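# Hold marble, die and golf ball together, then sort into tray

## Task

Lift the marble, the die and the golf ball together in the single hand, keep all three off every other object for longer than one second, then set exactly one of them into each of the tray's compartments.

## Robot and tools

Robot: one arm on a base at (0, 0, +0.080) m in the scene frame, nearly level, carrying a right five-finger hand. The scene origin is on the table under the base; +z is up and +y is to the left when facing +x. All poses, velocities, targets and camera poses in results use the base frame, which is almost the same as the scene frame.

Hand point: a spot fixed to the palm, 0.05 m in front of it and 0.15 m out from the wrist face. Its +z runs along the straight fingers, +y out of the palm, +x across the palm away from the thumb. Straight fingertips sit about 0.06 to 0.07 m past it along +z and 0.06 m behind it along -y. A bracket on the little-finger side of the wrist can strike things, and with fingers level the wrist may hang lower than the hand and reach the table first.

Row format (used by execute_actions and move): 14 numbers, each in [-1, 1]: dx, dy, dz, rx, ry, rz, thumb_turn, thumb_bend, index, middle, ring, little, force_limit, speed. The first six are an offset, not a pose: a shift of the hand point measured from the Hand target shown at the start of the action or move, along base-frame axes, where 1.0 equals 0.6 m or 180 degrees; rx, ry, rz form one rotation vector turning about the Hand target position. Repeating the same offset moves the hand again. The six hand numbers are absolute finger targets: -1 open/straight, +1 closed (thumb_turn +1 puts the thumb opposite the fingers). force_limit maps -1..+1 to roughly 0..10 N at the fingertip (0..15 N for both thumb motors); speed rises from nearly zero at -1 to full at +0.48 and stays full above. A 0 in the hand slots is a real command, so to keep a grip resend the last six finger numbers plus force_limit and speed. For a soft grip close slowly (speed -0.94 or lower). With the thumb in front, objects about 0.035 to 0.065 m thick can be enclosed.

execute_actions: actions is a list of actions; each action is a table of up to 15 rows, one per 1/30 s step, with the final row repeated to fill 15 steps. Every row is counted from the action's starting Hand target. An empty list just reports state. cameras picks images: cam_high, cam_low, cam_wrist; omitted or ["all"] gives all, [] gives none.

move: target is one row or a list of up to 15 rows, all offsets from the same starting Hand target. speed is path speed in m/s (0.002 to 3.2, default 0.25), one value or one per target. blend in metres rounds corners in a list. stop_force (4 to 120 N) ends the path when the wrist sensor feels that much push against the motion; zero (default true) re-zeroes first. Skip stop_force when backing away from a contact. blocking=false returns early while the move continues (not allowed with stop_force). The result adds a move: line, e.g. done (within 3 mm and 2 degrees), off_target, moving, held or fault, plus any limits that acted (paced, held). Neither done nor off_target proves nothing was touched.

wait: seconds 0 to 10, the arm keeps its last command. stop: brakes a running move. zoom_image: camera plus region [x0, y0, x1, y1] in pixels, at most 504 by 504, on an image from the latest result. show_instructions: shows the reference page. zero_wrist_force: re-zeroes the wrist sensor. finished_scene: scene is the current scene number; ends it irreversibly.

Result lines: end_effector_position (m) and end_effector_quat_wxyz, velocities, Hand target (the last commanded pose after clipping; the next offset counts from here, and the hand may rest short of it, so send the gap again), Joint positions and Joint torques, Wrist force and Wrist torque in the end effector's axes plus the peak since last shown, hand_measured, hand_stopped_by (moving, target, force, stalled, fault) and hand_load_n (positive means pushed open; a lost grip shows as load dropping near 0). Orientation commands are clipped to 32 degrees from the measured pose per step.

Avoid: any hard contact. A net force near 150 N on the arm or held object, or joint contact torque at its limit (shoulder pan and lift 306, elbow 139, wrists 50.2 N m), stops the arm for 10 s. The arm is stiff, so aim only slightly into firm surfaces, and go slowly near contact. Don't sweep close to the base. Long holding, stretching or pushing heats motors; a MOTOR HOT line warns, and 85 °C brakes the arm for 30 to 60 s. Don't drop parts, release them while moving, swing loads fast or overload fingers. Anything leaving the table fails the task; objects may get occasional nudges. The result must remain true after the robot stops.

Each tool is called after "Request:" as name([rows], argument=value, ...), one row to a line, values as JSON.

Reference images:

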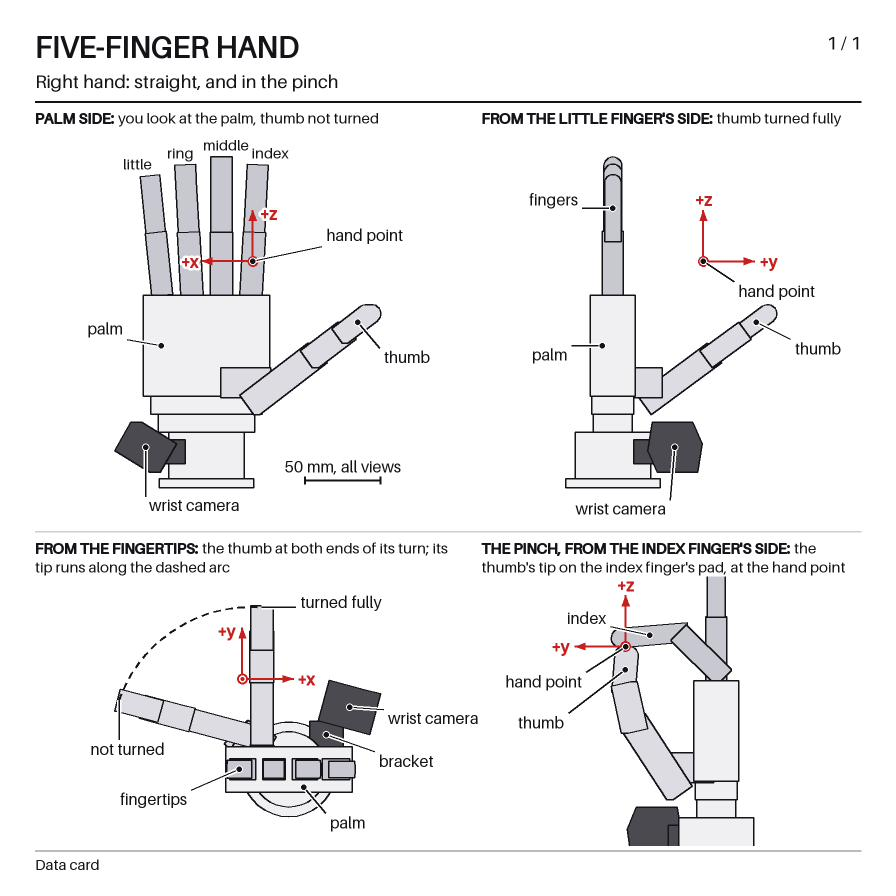

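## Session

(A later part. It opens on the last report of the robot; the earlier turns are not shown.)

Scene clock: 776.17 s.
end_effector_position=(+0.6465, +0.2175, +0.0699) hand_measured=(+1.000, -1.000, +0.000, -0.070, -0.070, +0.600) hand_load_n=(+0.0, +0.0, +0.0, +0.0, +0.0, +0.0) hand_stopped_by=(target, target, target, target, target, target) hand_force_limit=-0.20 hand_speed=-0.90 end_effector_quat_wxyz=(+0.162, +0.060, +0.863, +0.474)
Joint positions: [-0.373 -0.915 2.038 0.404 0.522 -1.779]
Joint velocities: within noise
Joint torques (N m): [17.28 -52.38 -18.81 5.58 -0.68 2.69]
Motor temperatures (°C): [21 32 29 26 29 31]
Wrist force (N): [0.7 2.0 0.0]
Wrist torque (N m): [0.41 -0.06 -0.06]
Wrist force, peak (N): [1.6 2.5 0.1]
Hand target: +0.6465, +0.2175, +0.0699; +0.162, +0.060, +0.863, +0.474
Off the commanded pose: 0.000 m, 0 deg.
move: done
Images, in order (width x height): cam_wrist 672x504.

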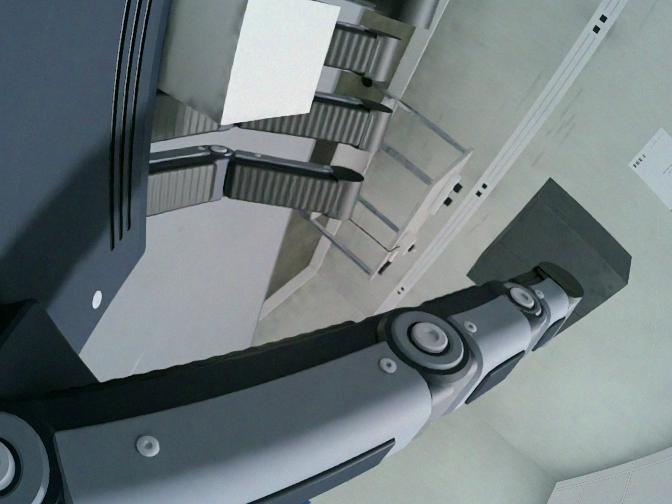

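Request:
move(target=[0,0,0,-0.047,-0.111,0.0695,1,-1,0.0,-0.07,-0.07,0.6,-0.2,-0.9], speed=0.2, cameras=["cam_wrist"])

Scene clock: 779.70 s.
end_effector_position=(+0.6465, +0.2175, +0.0699) hand_measured=(+1.000, -1.000, +0.000, -0.070, -0.070, +0.600) hand_load_n=(+0.0, +0.0, +0.0, +0.0, +0.0, +0.5) hand_stopped_by=(target, target, target, target, target, target) hand_force_limit=-0.20 hand_speed=-0.90 end_effector_quat_wxyz=(+0.260, -0.129, +0.856, +0.427)
Joint positions: [-0.374 -0.891 1.979 0.442 0.523 -2.22]
Joint velocities: within noise
Joint torques (N m): [18.83 -67.02 -6.82 1.73 -2.68 -0.06]
Motor temperatures (°C): [21 32 29 26 29 31]
Wrist force (N): [0.6 1.9 0.0]
Wrist torque (N m): [0.44 -0.01 -0.06]
Wrist force, peak (N): [1.5 2.6 0.8]
Hand target: +0.6465, +0.2175, +0.0699; +0.261, -0.129, +0.856, +0.427
Off the commanded pose: 0.000 m, 0 deg.
move: done
Images, in order (width x height): cam_wrist 672x504.

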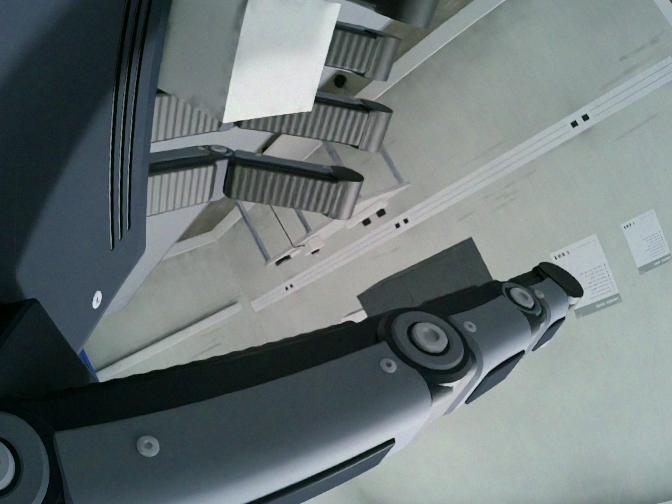

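Request:
move(target=[0,0,0,0.047,0.111,-0.0695,1,-1,0.0,-0.07,-0.07,0.6,-0.2,-0.9], speed=0.2, cameras=[])

Request:
move(target=[0,0,0,0,0,0,1,-1,0.0,0.2,0.3,0.6,-0.5,-0.9], cameras=["cam_wrist"])

Request:
move(target=[0,0,0,0,0,0,1,-1,0.0,0.1,0.8,0.7,-0.4,-0.9], cameras=["cam_wrist"])

Request:
move(target=[0,0,0,0,0,0,1,-1,0.0,-0.07,0.85,0.9,-0.15,-0.9], cameras=["cam_wrist"])

Scene clock: 792.87 s.
end_effector_position=(+0.6464, +0.2175, +0.0700) hand_measured=(+1.000, -1.000, +0.000, -0.070, -0.070, +0.600) hand_load_n=(+0.0, +0.0, +0.0, +0.0, +0.0, +0.0) hand_stopped_by=(target, target, target, target, target, target) hand_force_limit=-0.20 hand_speed=-0.90 end_effector_quat_wxyz=(+0.162, +0.060, +0.863, +0.474)
Joint positions: [-0.373 -0.915 2.038 0.403 0.522 -1.78]
Joint velocities: within noise
Joint torques (N m): [16.34 -58.72 -25.89 6.88 -0.1 1.6]
Motor temperatures (°C): [21 32 29 26 29 31]
Wrist force (N): [1.3 1.8 1.0]
Wrist torque (N m): [0.31 -0.18 -0.04]
Wrist force, peak (N): [1.1 2.7 0.3]
Hand target: +0.6465, +0.2175, +0.0699; +0.162, +0.060, +0.863, +0.474
Off the commanded pose: 0.000 m, 0 deg.
move: done
No camera images: "cameras" was empty.

Scene clock: 794.47 s.
end_effector_position=(+0.6465, +0.2175, +0.0699) hand_measured=(+1.000, -1.000, +0.000, +0.200, +0.300, +0.600) hand_load_n=(+0.5, +0.0, +0.0, +0.0, +0.0, +0.5) hand_stopped_by=(target, target, target, target, target, target) hand_force_limit=-0.50 hand_speed=-0.90 end_effector_quat_wxyz=(+0.162, +0.060, +0.863, +0.474)
Joint positions: [-0.373 -0.915 2.038 0.404 0.522 -1.779]
Joint velocities: within noise
Joint torques (N m): [6.98 -51.02 -20.81 6 -0.7 1.94]
Motor temperatures (°C): [21 32 29 26 29 31]
Wrist force (N): [1.2 2.1 0.4]
Wrist torque (N m): [0.38 -0.15 -0.03]
Wrist force, peak (N): [1.1 2.8 0.3]
Hand target: +0.6465, +0.2175, +0.0699; +0.162, +0.060, +0.863, +0.474
Off the commanded pose: 0.000 m, 0 deg.
move: done
Images, in order (width x height): cam_wrist 672x504.

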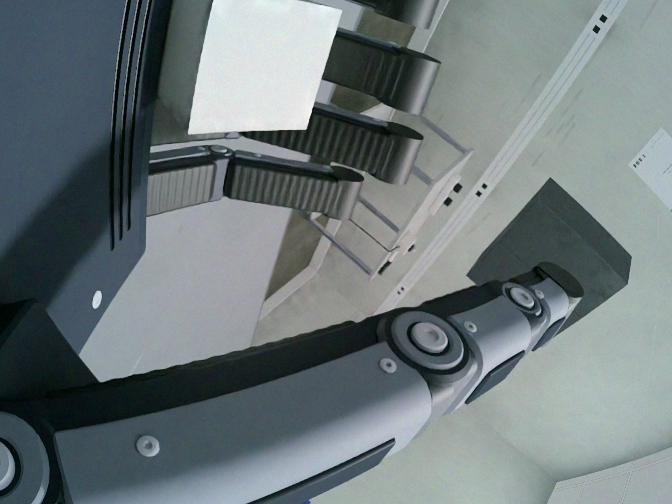

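Scene clock: 795.47 s.
end_effector_position=(+0.6465, +0.2175, +0.0699) hand_measured=(+1.000, -1.000, +0.000, +0.100, +0.504, +0.700) hand_load_n=(-0.5, +0.0, +0.0, +0.0, +3.0, +0.0) hand_stopped_by=(target, target, target, target, force, target) hand_force_limit=-0.40 hand_speed=-0.90 end_effector_quat_wxyz=(+0.162, +0.060, +0.863, +0.474)
Joint positions: [-0.373 -0.915 2.038 0.404 0.522 -1.779]
Joint velocities: within noise
Joint torques (N m): [-1.06 -49.31 -18.08 5.57 -0.68 1.96]
Motor temperatures (°C): [21 32 29 26 29 31]
Wrist force (N): [1.2 2.1 -0.1]
Wrist torque (N m): [0.43 -0.13 -0.04]
Wrist force, peak (N): [1.3 2.7 0.4]
Hand target: +0.6465, +0.2175, +0.0699; +0.162, +0.060, +0.863, +0.474
Off the commanded pose: 0.000 m, 0 deg.
move: done
Images, in order (width x height): cam_wrist 672x504.

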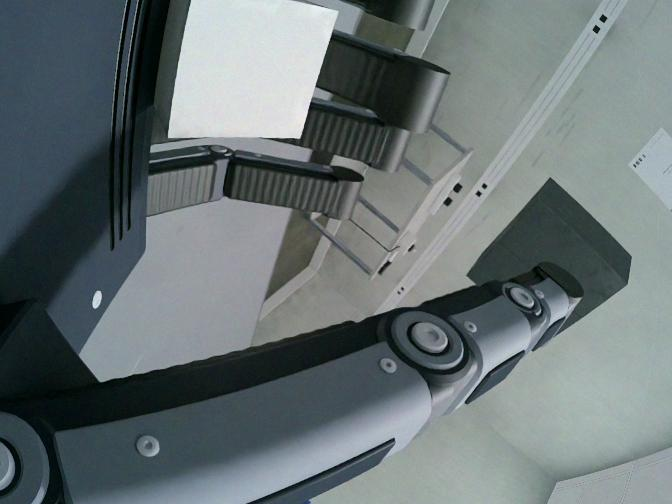

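Scene clock: 796.47 s.
end_effector_position=(+0.6465, +0.2175, +0.0699) hand_measured=(+1.000, -1.000, +0.000, -0.070, +0.538, +0.900) hand_load_n=(-0.5, +0.0, +0.5, +0.0, +4.5, +0.0) hand_stopped_by=(target, target, target, target, force, target) hand_force_limit=-0.15 hand_speed=-0.90 end_effector_quat_wxyz=(+0.162, +0.060, +0.863, +0.474)
Joint positions: [-0.373 -0.915 2.038 0.404 0.522 -1.779]
Joint velocities: within noise
Joint torques (N m): [-3.47 -50.87 -14.92 5.12 -1.13 2.24]
Motor temperatures (°C): [21 32 29 26 29 31]
Wrist force (N): [1.4 2.3 0.2]
Wrist torque (N m): [0.43 -0.17 -0.02]
Wrist force, peak (N): [1.4 2.6 0.4]
Hand target: +0.6465, +0.2175, +0.0699; +0.162, +0.060, +0.863, +0.474
Off the commanded pose: 0.000 m, 0 deg.
move: done
Images, in order (width x height): cam_wrist 672x504.

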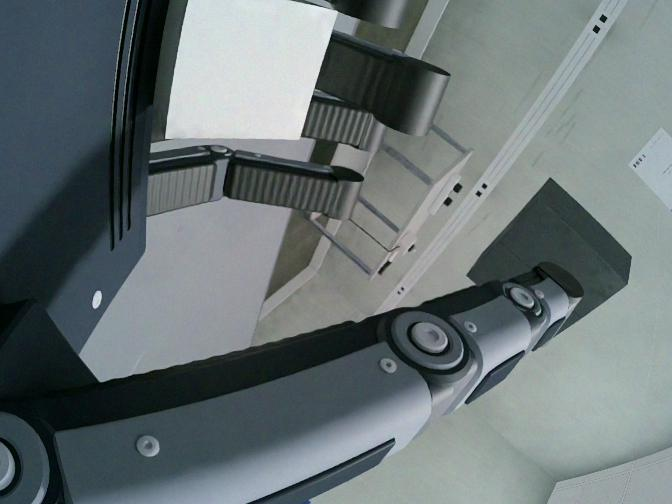

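Request:
move([
  [0,0,0.02,-0.1034,-0.2436,0.1528,1,-1,0.0,-0.07,0.85,0.9,-0.15,-0.9],
  [0,0,0.06,-0.2068,-0.4872,0.3056,1,-0.8,0.0,-0.07,0.85,0.9,-0.15,-0.9],
  [0,0,0.1,-0.310,-0.731,0.458,1,-0.6,0.0,-0.07,0.85,0.9,-0.15,-0.9],
], speed=0.3, cameras=["cam_wrist"])

Request:
move(target=[0.3892,-0.3325,-0.06,0,0,-0.372,1,-0.25,-0.45,-0.45,0.85,0.9,-0.15,-0.3], speed=0.2)

Scene clock: 813.50 s.
end_effector_position=(+0.6465, +0.2175, +0.1299) hand_measured=(+1.000, -0.600, +0.000, -0.070, +0.538, +0.900) hand_load_n=(+0.0, +0.0, +0.0, +0.0, +4.5, +0.0) hand_stopped_by=(target, target, target, target, force, target) hand_force_limit=-0.15 hand_speed=-0.90 end_effector_quat_wxyz=(-0.489, +0.849, -0.173, +0.100)
Joint positions: [-0.262 -1.12 1.866 0.587 0.542 -4.437]
Joint velocities: within noise
Joint torques (N m): [-21.55 -49.34 -34.47 1.63 -3.4 -0.94]
Motor temperatures (°C): [21 32 29 26 29 31]
Wrist force (N): [0.8 0.1 0.2]
Wrist torque (N m): [-0.02 -0.17 0.00]
Wrist force, peak (N): [1.4 2.7 0.7]
Hand target: +0.6465, +0.2175, +0.1299; -0.489, +0.849, -0.173, +0.100
Off the commanded pose: 0.000 m, 0 deg.
move: done
Images, in order (width x height): cam_wrist 672x504.

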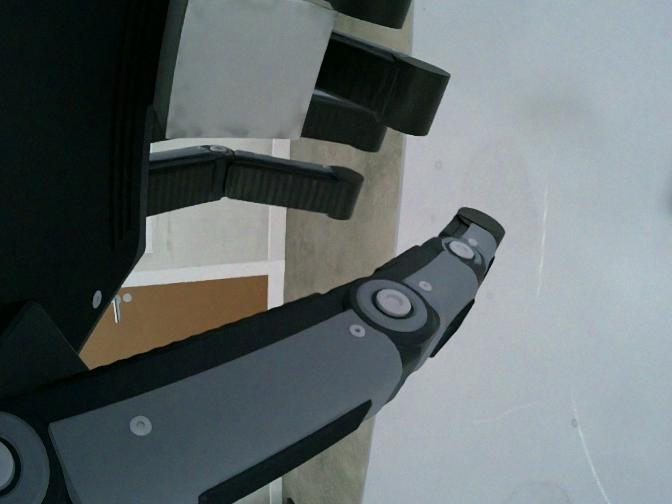

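Scene clock: 816.90 s.
end_effector_position=(+0.8800, +0.0182, +0.0938) hand_measured=(+1.000, -0.250, -0.450, -0.450, +0.538, +0.900) hand_load_n=(+0.0, +0.5, +0.0, +0.0, +4.5, +0.0) hand_stopped_by=(target, target, target, target, force, target) hand_force_limit=-0.15 hand_speed=-0.30 end_effector_quat_wxyz=(-0.353, +0.613, -0.613, +0.353)
Joint positions: [-0.278 -1.121 1.78 -0.117 1.332 -3.283]
Joint velocities: within noise
Joint torques (N m): [-21.64 -87.95 -26.75 3.03 0.77 1.04]
Motor temperatures (°C): [21 32 29 26 29 31]
Wrist force (N): [0.4 -0.3 0.0]
Wrist torque (N m): [-0.05 -0.08 0.00]
Wrist force, peak (N): [0.4 -0.2 -1.4]
Hand target: +0.8800, +0.0180, +0.0939; -0.353, +0.612, -0.613, +0.353
Off the commanded pose: 0.000 m, 0 deg.
move: done

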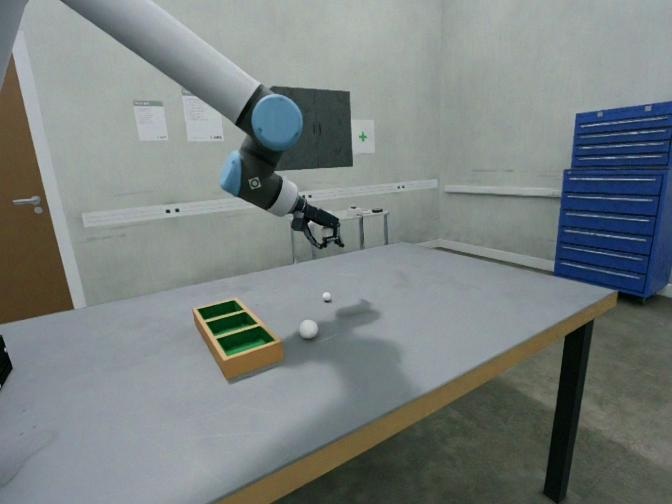

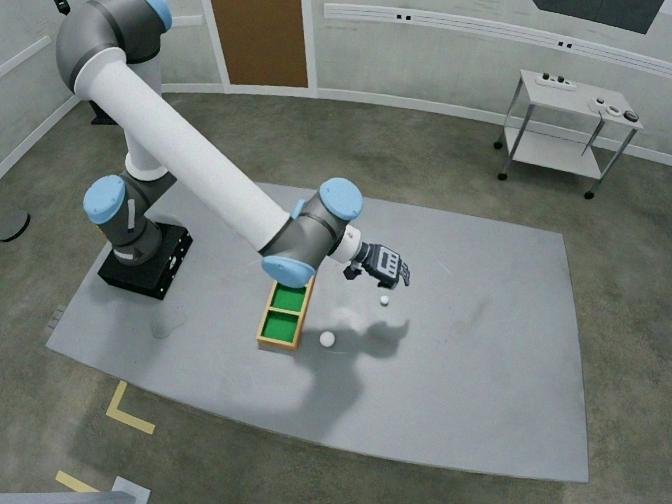

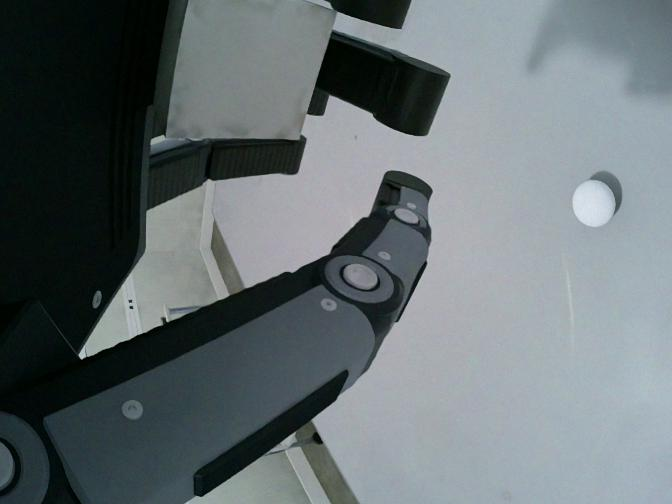

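Request:
move(target=[-0.022,0.01,-0.17,0,0,0,1,-0.25,-0.45,-0.45,0.85,0.9,-0.15,-0.3], speed=0.12, cameras=["cam_wrist"])

Scene clock: 821.33 s.
end_effector_position=(+0.8667, +0.0241, -0.0083) hand_measured=(+1.000, -0.250, -0.450, -0.450, +0.538, +0.900) hand_load_n=(+0.0, +0.0, +0.0, -0.5, +4.5, +0.0) hand_stopped_by=(target, target, target, target, force, target) hand_force_limit=-0.15 hand_speed=-0.30 end_effector_quat_wxyz=(-0.353, +0.612, -0.613, +0.353)
Joint positions: [-0.275 -1.022 1.854 -0.291 1.335 -3.282]
Joint velocities: within noise
Joint torques (N m): [14.45 -89.64 -39.42 3.08 1.16 2.18]
Motor temperatures (°C): [21 32 29 26 29 31]
Wrist force (N): [0.2 -0.5 -0.1]
Wrist torque (N m): [-0.03 -0.09 0.00]
Wrist force, peak (N): [0.8 -2.0 -0.3]
Hand target: +0.8668, +0.0240, -0.0081; -0.353, +0.612, -0.613, +0.353
Off the commanded pose: 0.000 m, 0 deg.
move: done
Images, in order (width x height): cam_wrist 672x504.

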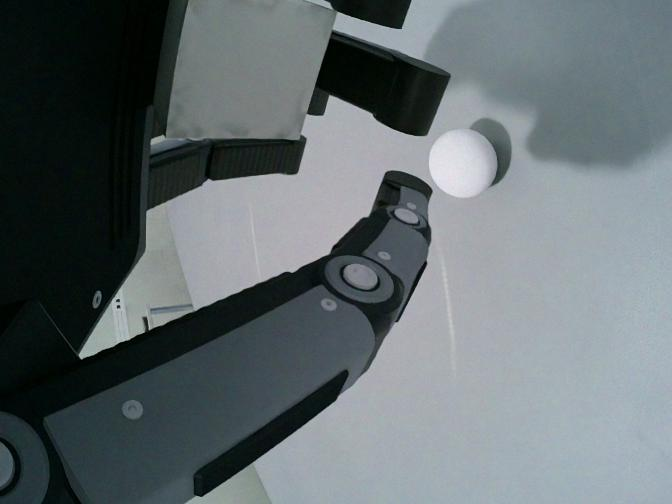

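Request:
move(target=[-0.0108,-0.0075,-0.07,0,0,0,1,-0.25,-0.45,-0.45,0.85,0.9,-0.15,-0.3], speed=0.05, cameras=["cam_wrist"])

Request:
zoom_image(camera="cam_wrist", region=[270, 60, 510, 240])

Scene clock: 827.20 s.
end_effector_position=(+0.8602, +0.0195, -0.0504) hand_measured=(+1.000, -0.250, -0.450, -0.450, +0.538, +0.900) hand_load_n=(+0.0, +0.5, +0.0, +0.0, +4.5, +0.0) hand_stopped_by=(target, target, target, target, force, target) hand_force_limit=-0.15 hand_speed=-0.30 end_effector_quat_wxyz=(-0.353, +0.612, -0.613, +0.353) end_effector_velocity=(+0.000, +0.001, +0.002) end_effector_angular_velocity=(+0.000, +0.002, +0.001)
Joint positions: [-0.284 -0.974 1.878 -0.361 1.326 -3.287]
Joint velocities: [0.001 -0.002 0 0.005 0 0]
Joint torques (N m): [-7.01 -92.81 -35.68 2.48 -0.51 0.23]
Motor temperatures (°C): [21 32 29 26 29 31]
Wrist force (N): [-0.2 -0.4 -0.6]
Wrist torque (N m): [-0.01 0.02 -0.03]
Wrist force, peak (N): [-0.1 -1.4 -0.6]
Hand target: +0.8603, +0.0195, -0.0501; -0.353, +0.612, -0.613, +0.353
Off the commanded pose: 0.000 m, 0 deg.
move: done
Images, in order (width x height): cam_wrist 672x504.

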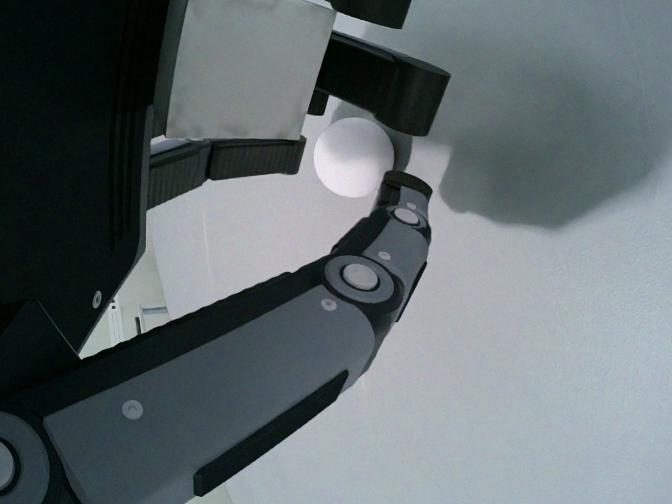

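Scaled by 2.100 from the camera's 672x504 image, which has a finer 960x720 frame.

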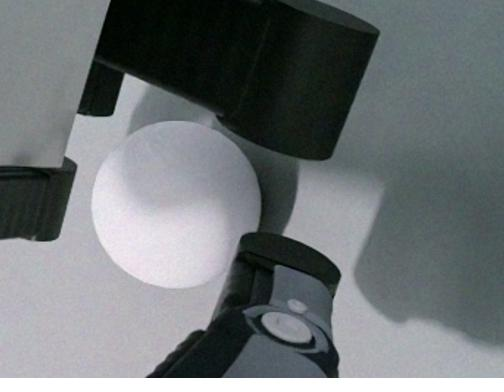

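Request:
move(target=[0,0,0,0,0,0,1,-0.25,0.05,0.05,0.85,0.9,-0.6,-0.9], cameras=["cam_wrist"])

Request:
zoom_image(camera="cam_wrist", region=[270, 60, 510, 240])

Scene clock: 831.10 s.
end_effector_position=(+0.8603, +0.0195, -0.0501) hand_measured=(+1.000, -0.250, -0.014, +0.014, +0.538, +0.900) hand_load_n=(+1.0, +3.5, +2.5, +2.0, +4.5, +0.0) hand_stopped_by=(target, target, force, force, force, target) hand_force_limit=-0.60 hand_speed=-0.90 end_effector_quat_wxyz=(-0.353, +0.612, -0.613, +0.353)
Joint positions: [-0.284 -0.974 1.878 -0.36 1.326 -3.287]
Joint velocities: within noise
Joint torques (N m): [20.22 -89.2 -27.57 1.64 0.92 1.58]
Motor temperatures (°C): [21 32 29 26 29 31]
Wrist force (N): [0.0 -0.5 -0.4]
Wrist torque (N m): [-0.04 -0.02 -0.02]
Wrist force, peak (N): [0.2 -0.7 -1.1]
Hand target: +0.8603, +0.0195, -0.0501; -0.353, +0.612, -0.613, +0.353
Off the commanded pose: 0.000 m, 0 deg.
move: done
Images, in order (width x height): cam_wrist 672x504.

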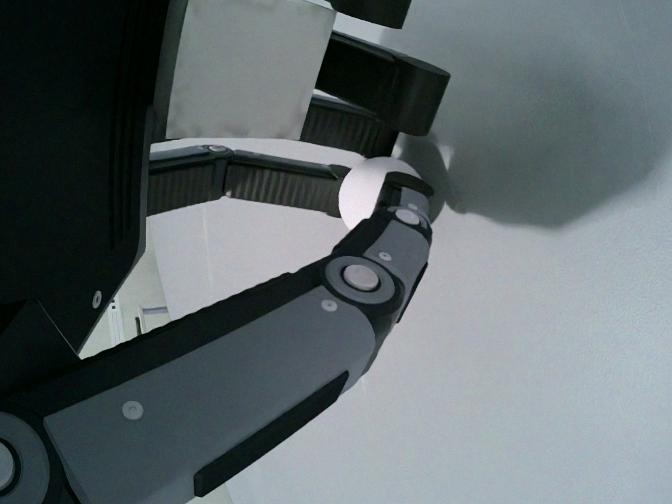

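Scaled by 2.100 from the camera's 672x504 image, which has a finer 960x720 frame.

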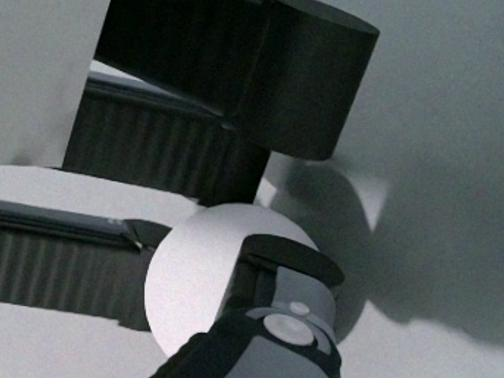

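Tighten and lift slowly.

Request:
move(target=[0,0,0,0,0,0,1,-0.2,0.15,0.15,0.85,0.9,-0.3,-0.92], cameras=["cam_wrist"])

Request:
move(target=[0,0,0.2,0,0,0,1,-0.2,0.15,0.15,0.85,0.9,-0.3,-0.92], cameras=["cam_wrist"], speed=0.1)

Scene clock: 833.77 s.
end_effector_position=(+0.8603, +0.0195, -0.0501) hand_measured=(+1.000, -0.250, -0.008, +0.028, +0.538, +0.900) hand_load_n=(+1.5, +5.5, +3.0, +4.0, +4.5, +0.0) hand_stopped_by=(target, force, force, force, force, target) hand_force_limit=-0.30 hand_speed=-0.92 end_effector_quat_wxyz=(-0.353, +0.612, -0.613, +0.353)
Joint positions: [-0.284 -0.974 1.878 -0.36 1.326 -3.287]
Joint velocities: within noise
Joint torques (N m): [17.2 -88.79 -21.65 0.88 0.85 1.24]
Motor temperatures (°C): [21 32 29 26 29 31]
Wrist force (N): [0.1 -0.2 -0.6]
Wrist torque (N m): [-0.01 -0.02 0.00]
Wrist force, peak (N): [-0.2 0.4 -1.0]
Hand target: +0.8603, +0.0195, -0.0501; -0.353, +0.612, -0.613, +0.353
Off the commanded pose: 0.000 m, 0 deg.
move: done
Images, in order (width x height): cam_wrist 672x504.

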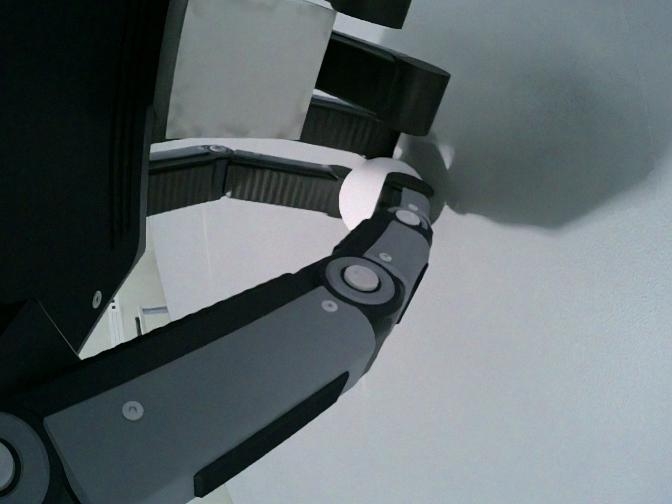

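Scene clock: 835.30 s.
end_effector_position=(+0.8604, +0.0195, +0.0701) hand_measured=(+1.000, -0.250, -0.008, +0.028, +0.538, +0.900) hand_load_n=(+1.5, +6.0, +3.0, +4.5, +4.5, +0.0) hand_stopped_by=(target, force, force, force, force, target) hand_force_limit=-0.30 hand_speed=-0.92 end_effector_quat_wxyz=(-0.353, +0.612, -0.613, +0.353)
Joint positions: [-0.284 -1.122 1.835 -0.17 1.326 -3.287]
Joint velocities: within noise
Joint torques (N m): [14.64 -52.45 -22.64 -2.36 -0.13 -0.12]
Motor temperatures (°C): [21 32 29 26 29 31]
Wrist force (N): [0.2 0.5 -0.3]
Wrist torque (N m): [0.08 -0.04 -0.01]
Wrist force, peak (N): [0.2 -1.0 -0.8]
Hand target: +0.8603, +0.0195, +0.0699; -0.353, +0.612, -0.613, +0.353
Off the commanded pose: 0.000 m, 0 deg.
move: done
Images, in order (width x height): cam_wrist 672x504.

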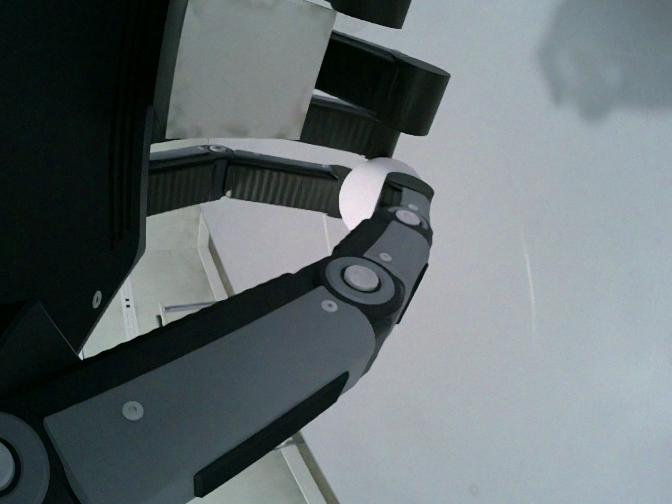

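Request:
move([
  [0,0,0.06,0,0,0,1,-0.2,0.15,0.15,0.85,0.9,-0.3,-0.92],
  [-0.5,-0.16,0.1,0,0,0,1,-0.2,0.15,0.15,0.85,0.9,-0.3,-0.92],
], blend=0.03, speed=0.15)

Scene clock: 849.67 s.
end_effector_position=(+0.5603, -0.0765, +0.1299) hand_measured=(+1.000, -0.250, -0.008, +0.028, +0.538, +0.900) hand_load_n=(+1.5, +6.0, +3.0, +4.0, +4.5, +0.0) hand_stopped_by=(target, force, force, force, force, target) hand_force_limit=-0.30 hand_speed=-0.92 end_effector_quat_wxyz=(-0.353, +0.612, -0.613, +0.353)
Joint positions: [-0.773 -1.597 2.334 -0.057 0.923 -3.596]
Joint velocities: within noise
Joint torques (N m): [-3.86 -22.04 -38.44 -0.99 -1.58 0.42]
Motor temperatures (°C): [21 32 29 26 29 31]
Wrist force (N): [0.9 -0.1 0.1]
Wrist torque (N m): [-0.02 -0.14 0.03]
Wrist force, peak (N): [1.0 0.8 -1.7]
Hand target: +0.5603, -0.0765, +0.1299; -0.353, +0.612, -0.613, +0.353
Off the commanded pose: 0.000 m, 0 deg.
move: done; blend cut to 0.018 m at target 1

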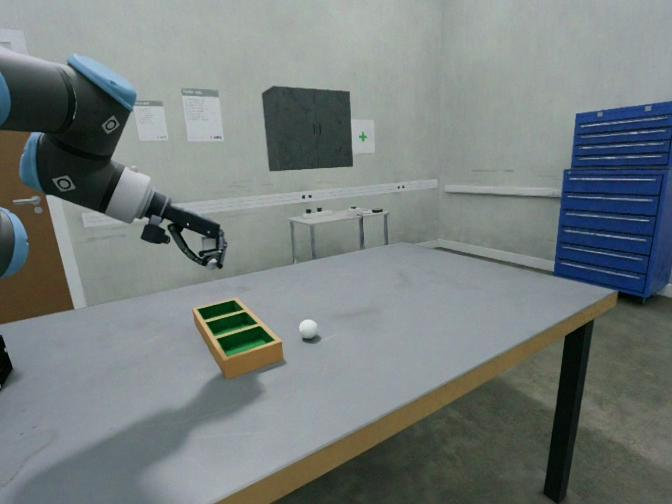

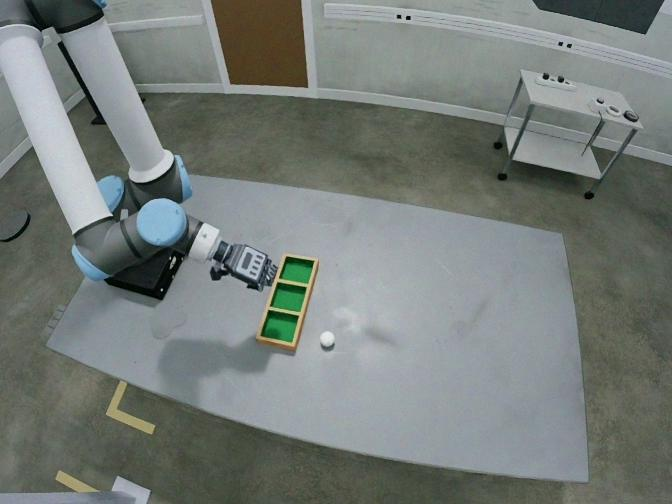

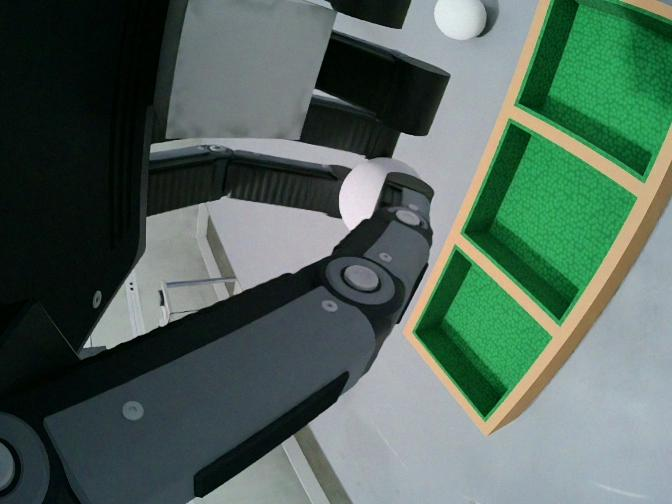

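Request:
move([
  [0,0,-0.05,0.2646,0,-0.1528,1,-0.2,0.15,0.15,0.85,0.9,-0.3,-0.92],
  [0,0,-0.1,0.5292,0,-0.3056,1,-0.2,0.15,0.15,0.85,0.9,-0.3,-0.92],
  [0,0,-0.1,0.794,0,-0.458,1,-0.2,0.15,0.15,0.85,0.9,-0.3,-0.92],
], speed=0.3)

Scene clock: 860.63 s.
end_effector_position=(+0.5603, -0.0764, +0.0700) hand_measured=(+1.000, -0.250, -0.008, +0.028, +0.538, +0.900) hand_load_n=(+1.5, +5.5, +3.5, +4.5, +4.5, +0.0) hand_stopped_by=(target, force, force, force, force, target) hand_force_limit=-0.30 hand_speed=-0.92 end_effector_quat_wxyz=(+0.397, +0.527, +0.687, +0.305)
Joint positions: [-0.822 -1.343 2.582 -0.537 0.881 -0.755]
Joint velocities: within noise
Joint torques (N m): [-22.1 -17.87 -16.03 4.11 -2.97 2.21]
Motor temperatures (°C): [21 32 29 26 29 30]
Wrist force (N): [1.1 1.9 0.2]
Wrist torque (N m): [0.45 -0.07 0.02]
Wrist force, peak (N): [1.5 2.5 0.3]
Hand target: +0.5603, -0.0765, +0.0699; +0.397, +0.527, +0.687, +0.305
Off the commanded pose: 0.000 m, 0 deg.
move: done

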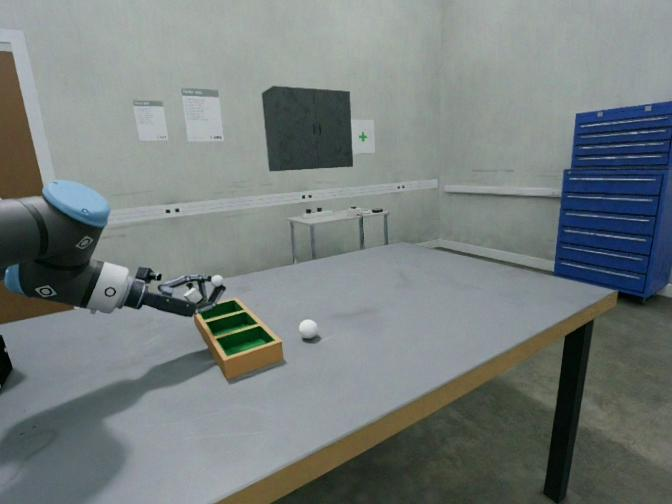

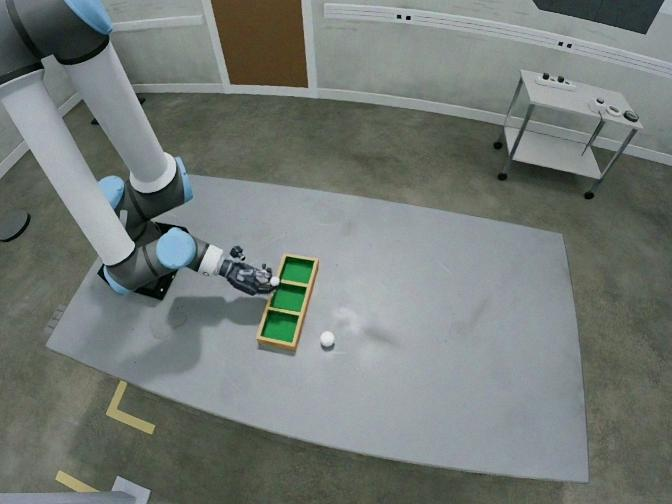

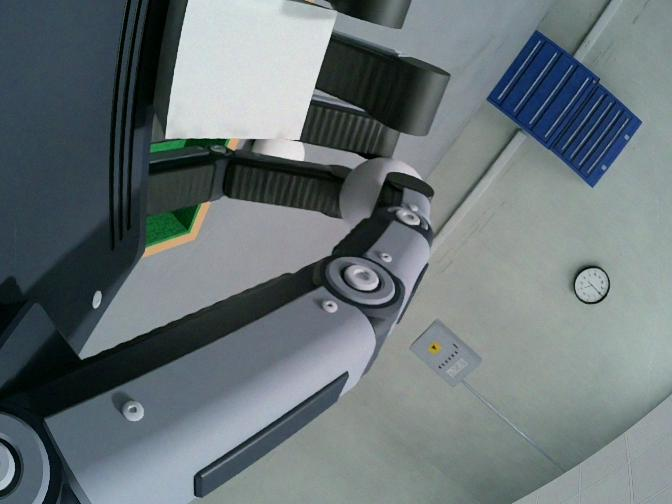

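Request:
move(target=[0.075,0,0,0,0,0,1,-0.2,0.15,0.15,0.85,0.9,-0.3,-0.92], speed=0.1)

Request:
zoom_image(camera="cam_high", region=[140, 250, 300, 390])

Request:
zoom_image(camera="cam_low", region=[220, 220, 360, 360])

Scene clock: 864.97 s.
end_effector_position=(+0.6054, -0.0765, +0.0698) hand_measured=(+1.000, -0.250, -0.008, +0.028, +0.538, +0.900) hand_load_n=(+1.5, +5.5, +3.0, +4.0, +4.5, +0.0) hand_stopped_by=(target, force, force, force, force, target) hand_force_limit=-0.30 hand_speed=-0.92 end_effector_quat_wxyz=(+0.397, +0.527, +0.687, +0.305)
Joint positions: [-0.708 -1.306 2.498 -0.543 0.97 -0.665]
Joint velocities: within noise
Joint torques (N m): [-21.41 -52.73 -7.13 3.91 -2.93 -0.74]
Motor temperatures (°C): [21 32 29 26 29 30]
Wrist force (N): [2.0 1.8 -0.3]
Wrist torque (N m): [0.46 -0.21 0.06]
Wrist force, peak (N): [1.1 2.7 0.9]
Hand target: +0.6053, -0.0765, +0.0699; +0.397, +0.527, +0.687, +0.305
Off the commanded pose: 0.000 m, 0 deg.
move: done

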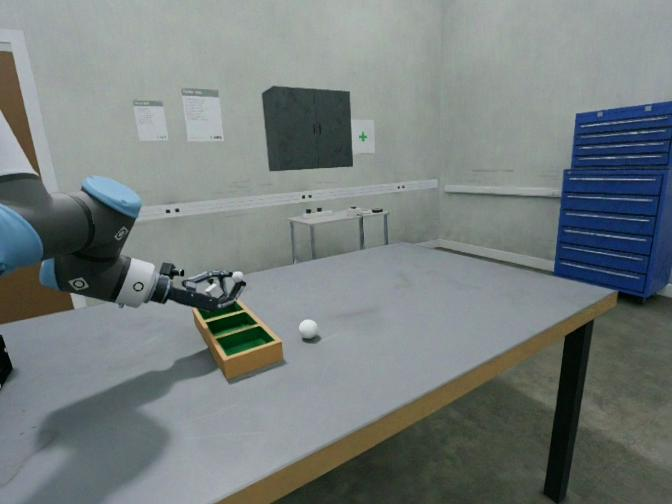

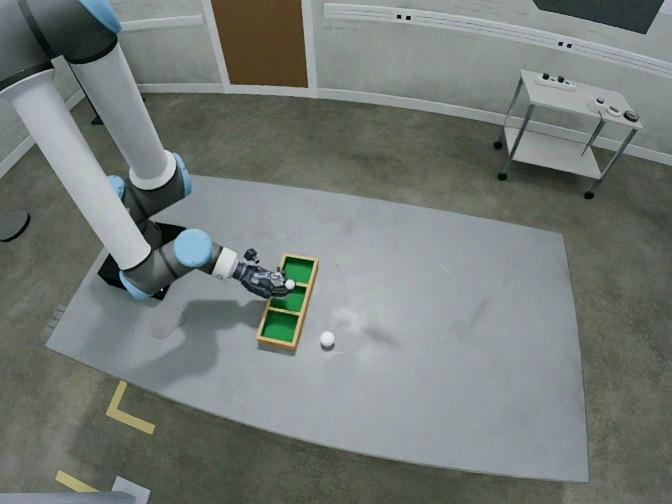

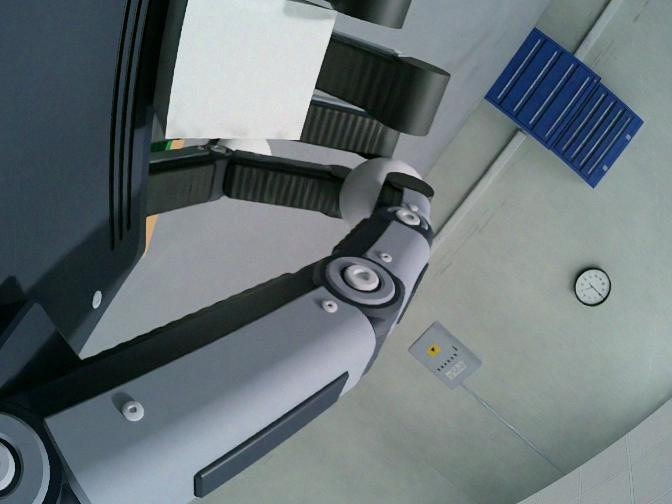

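Scaled by 3.150 from the camera's 672x504 image, which has a finer 960x720 frame.

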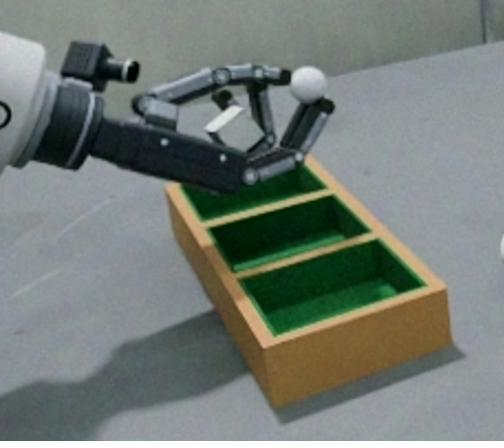

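Scaled by 3.600 from the camera's 672x504 image, which has a finer 960x720 frame.

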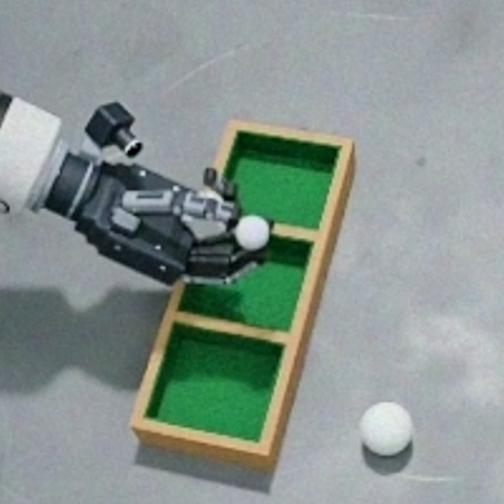

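Request:
move(target=[0,0,0,0,0,0,1,-0.6,0.15,0.15,0.85,0.9,-0.3,-0.9])

Request:
zoom_image(camera="cam_high", region=[160, 250, 260, 330])

Scene clock: 870.50 s.
end_effector_position=(+0.6053, -0.0765, +0.0699) hand_measured=(+1.000, -0.600, -0.008, +0.028, +0.538, +0.900) hand_load_n=(+0.0, -0.5, +0.0, +0.0, +4.5, +0.0) hand_stopped_by=(target, target, force, force, force, target) hand_force_limit=-0.30 hand_speed=-0.90 end_effector_quat_wxyz=(+0.397, +0.527, +0.687, +0.305)
Joint positions: [-0.708 -1.306 2.498 -0.543 0.97 -0.665]
Joint velocities: within noise
Joint torques (N m): [-12.85 -50.43 -9.52 0.98 -2.12 -0.75]
Motor temperatures (°C): [21 32 29 26 29 30]
Wrist force (N): [1.4 1.8 0.3]
Wrist torque (N m): [0.41 -0.14 0.02]
Wrist force, peak (N): [1.7 2.4 0.2]
Hand target: +0.6053, -0.0765, +0.0699; +0.397, +0.527, +0.687, +0.305
Off the commanded pose: 0.000 m, 0 deg.
move: done

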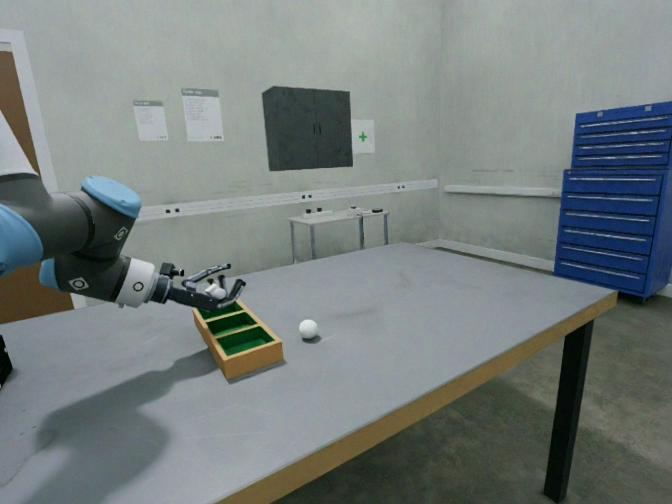

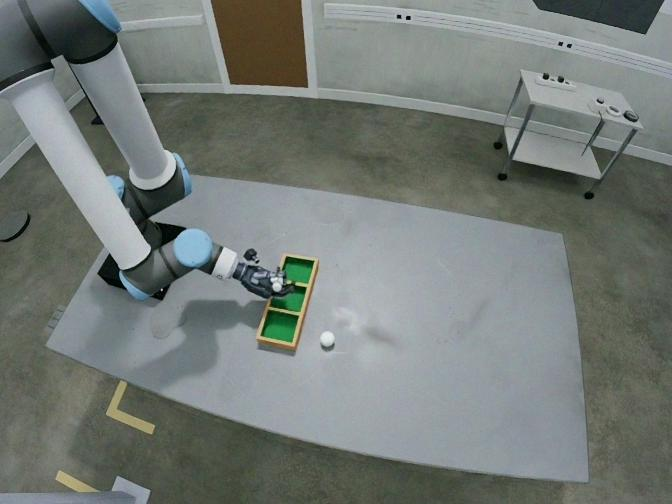

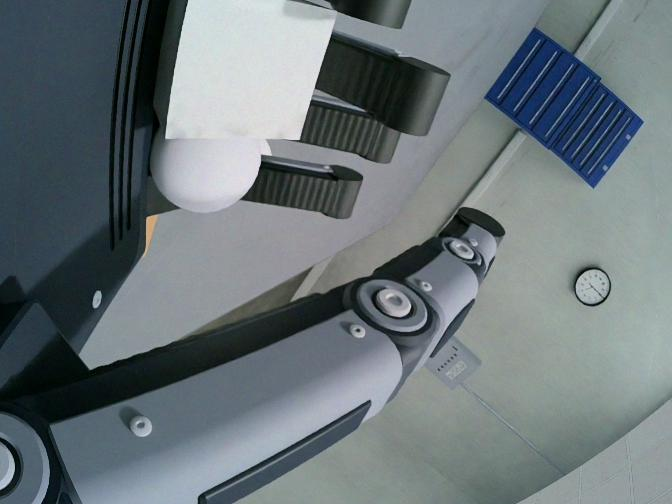

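Scaled by 5.040 from the camera's 672x504 image, which has a finer 960x720 frame.

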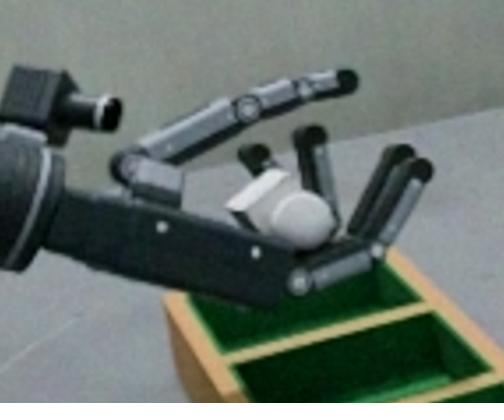

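Request:
move(target=[0,0,0,0,0,0,1,-1,0.35,0.4,0.85,0.9,-0.6,-0.85], cameras=["cam_wrist"])

Request:
move(target=[0,0,0,0,0,0,1,-1,0.45,0.8,0.85,0.9,-0.5,-0.9])

Request:
zoom_image(camera="cam_high", region=[160, 250, 260, 330])

Scene clock: 875.87 s.
end_effector_position=(+0.6053, -0.0765, +0.0699) hand_measured=(+1.000, -1.000, +0.350, +0.400, +0.538, +0.900) hand_load_n=(+0.0, +0.0, +0.0, +0.0, +4.5, +0.0) hand_stopped_by=(target, target, target, target, force, target) hand_force_limit=-0.60 hand_speed=-0.85 end_effector_quat_wxyz=(+0.397, +0.527, +0.687, +0.305)
Joint positions: [-0.708 -1.306 2.498 -0.543 0.97 -0.665]
Joint velocities: within noise
Joint torques (N m): [8.3 -41.54 -9.28 -0.1 -2.02 -0.46]
Motor temperatures (°C): [21 32 29 26 29 30]
Wrist force (N): [1.5 2.0 0.4]
Wrist torque (N m): [0.43 -0.15 0.04]
Wrist force, peak (N): [2.0 2.6 0.0]
Hand target: +0.6053, -0.0765, +0.0699; +0.397, +0.527, +0.687, +0.305
Off the commanded pose: 0.000 m, 0 deg.
move: done
Images, in order (width x height): cam_wrist 672x504.

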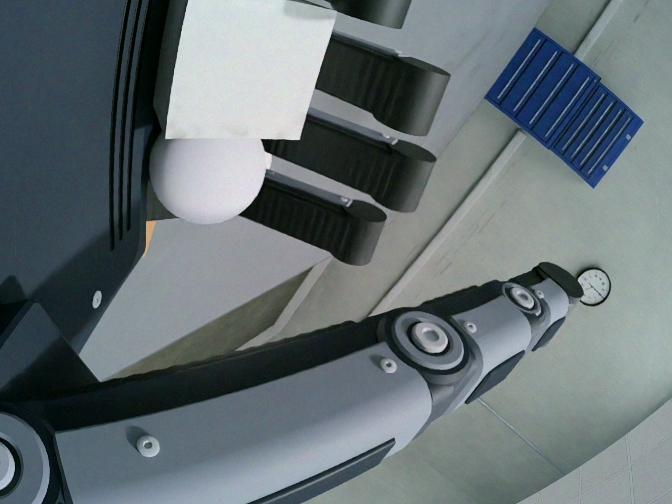

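Scene clock: 877.57 s.
end_effector_position=(+0.6053, -0.0765, +0.0699) hand_measured=(+1.000, -1.000, +0.450, +0.800, +0.538, +0.900) hand_load_n=(+0.0, +0.0, +0.0, +0.0, +4.5, +0.0) hand_stopped_by=(target, target, target, target, force, target) hand_force_limit=-0.50 hand_speed=-0.90 end_effector_quat_wxyz=(+0.397, +0.527, +0.687, +0.305)
Joint positions: [-0.708 -1.306 2.498 -0.543 0.97 -0.665]
Joint velocities: within noise
Joint torques (N m): [14.13 -34.24 -9.4 -0.78 -1.94 -0.5]
Motor temperatures (°C): [21 32 29 26 29 30]
Wrist force (N): [0.8 2.3 0.2]
Wrist torque (N m): [0.48 -0.04 0.01]
Wrist force, peak (N): [1.7 2.4 0.9]
Hand target: +0.6053, -0.0765, +0.0699; +0.397, +0.527, +0.687, +0.305
Off the commanded pose: 0.000 m, 0 deg.
move: done

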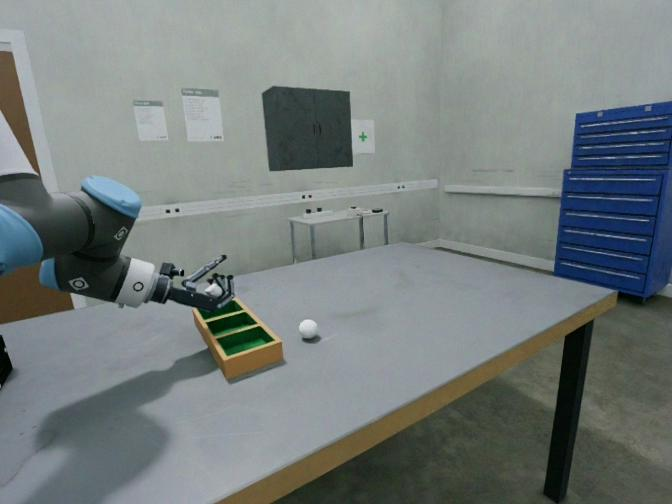

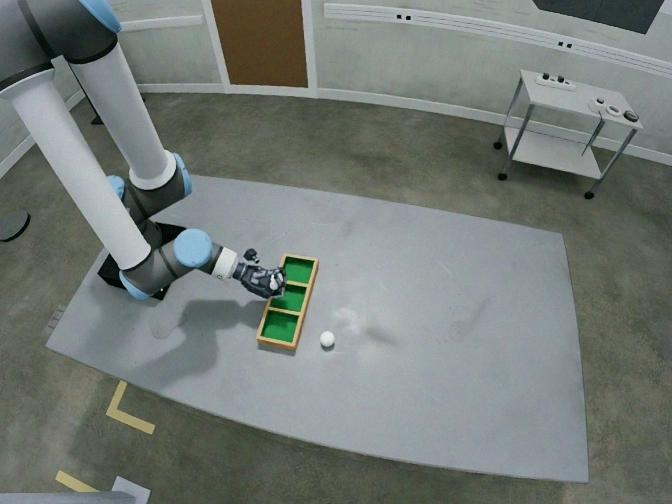

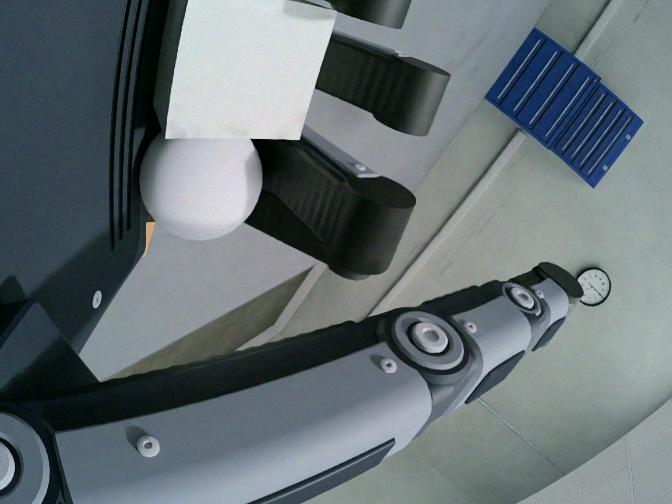

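Scaled by 5.040 from the camera's 672x504 image, which has a finer 960x720 frame.

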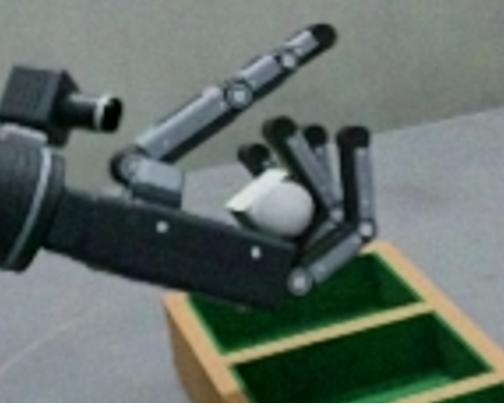

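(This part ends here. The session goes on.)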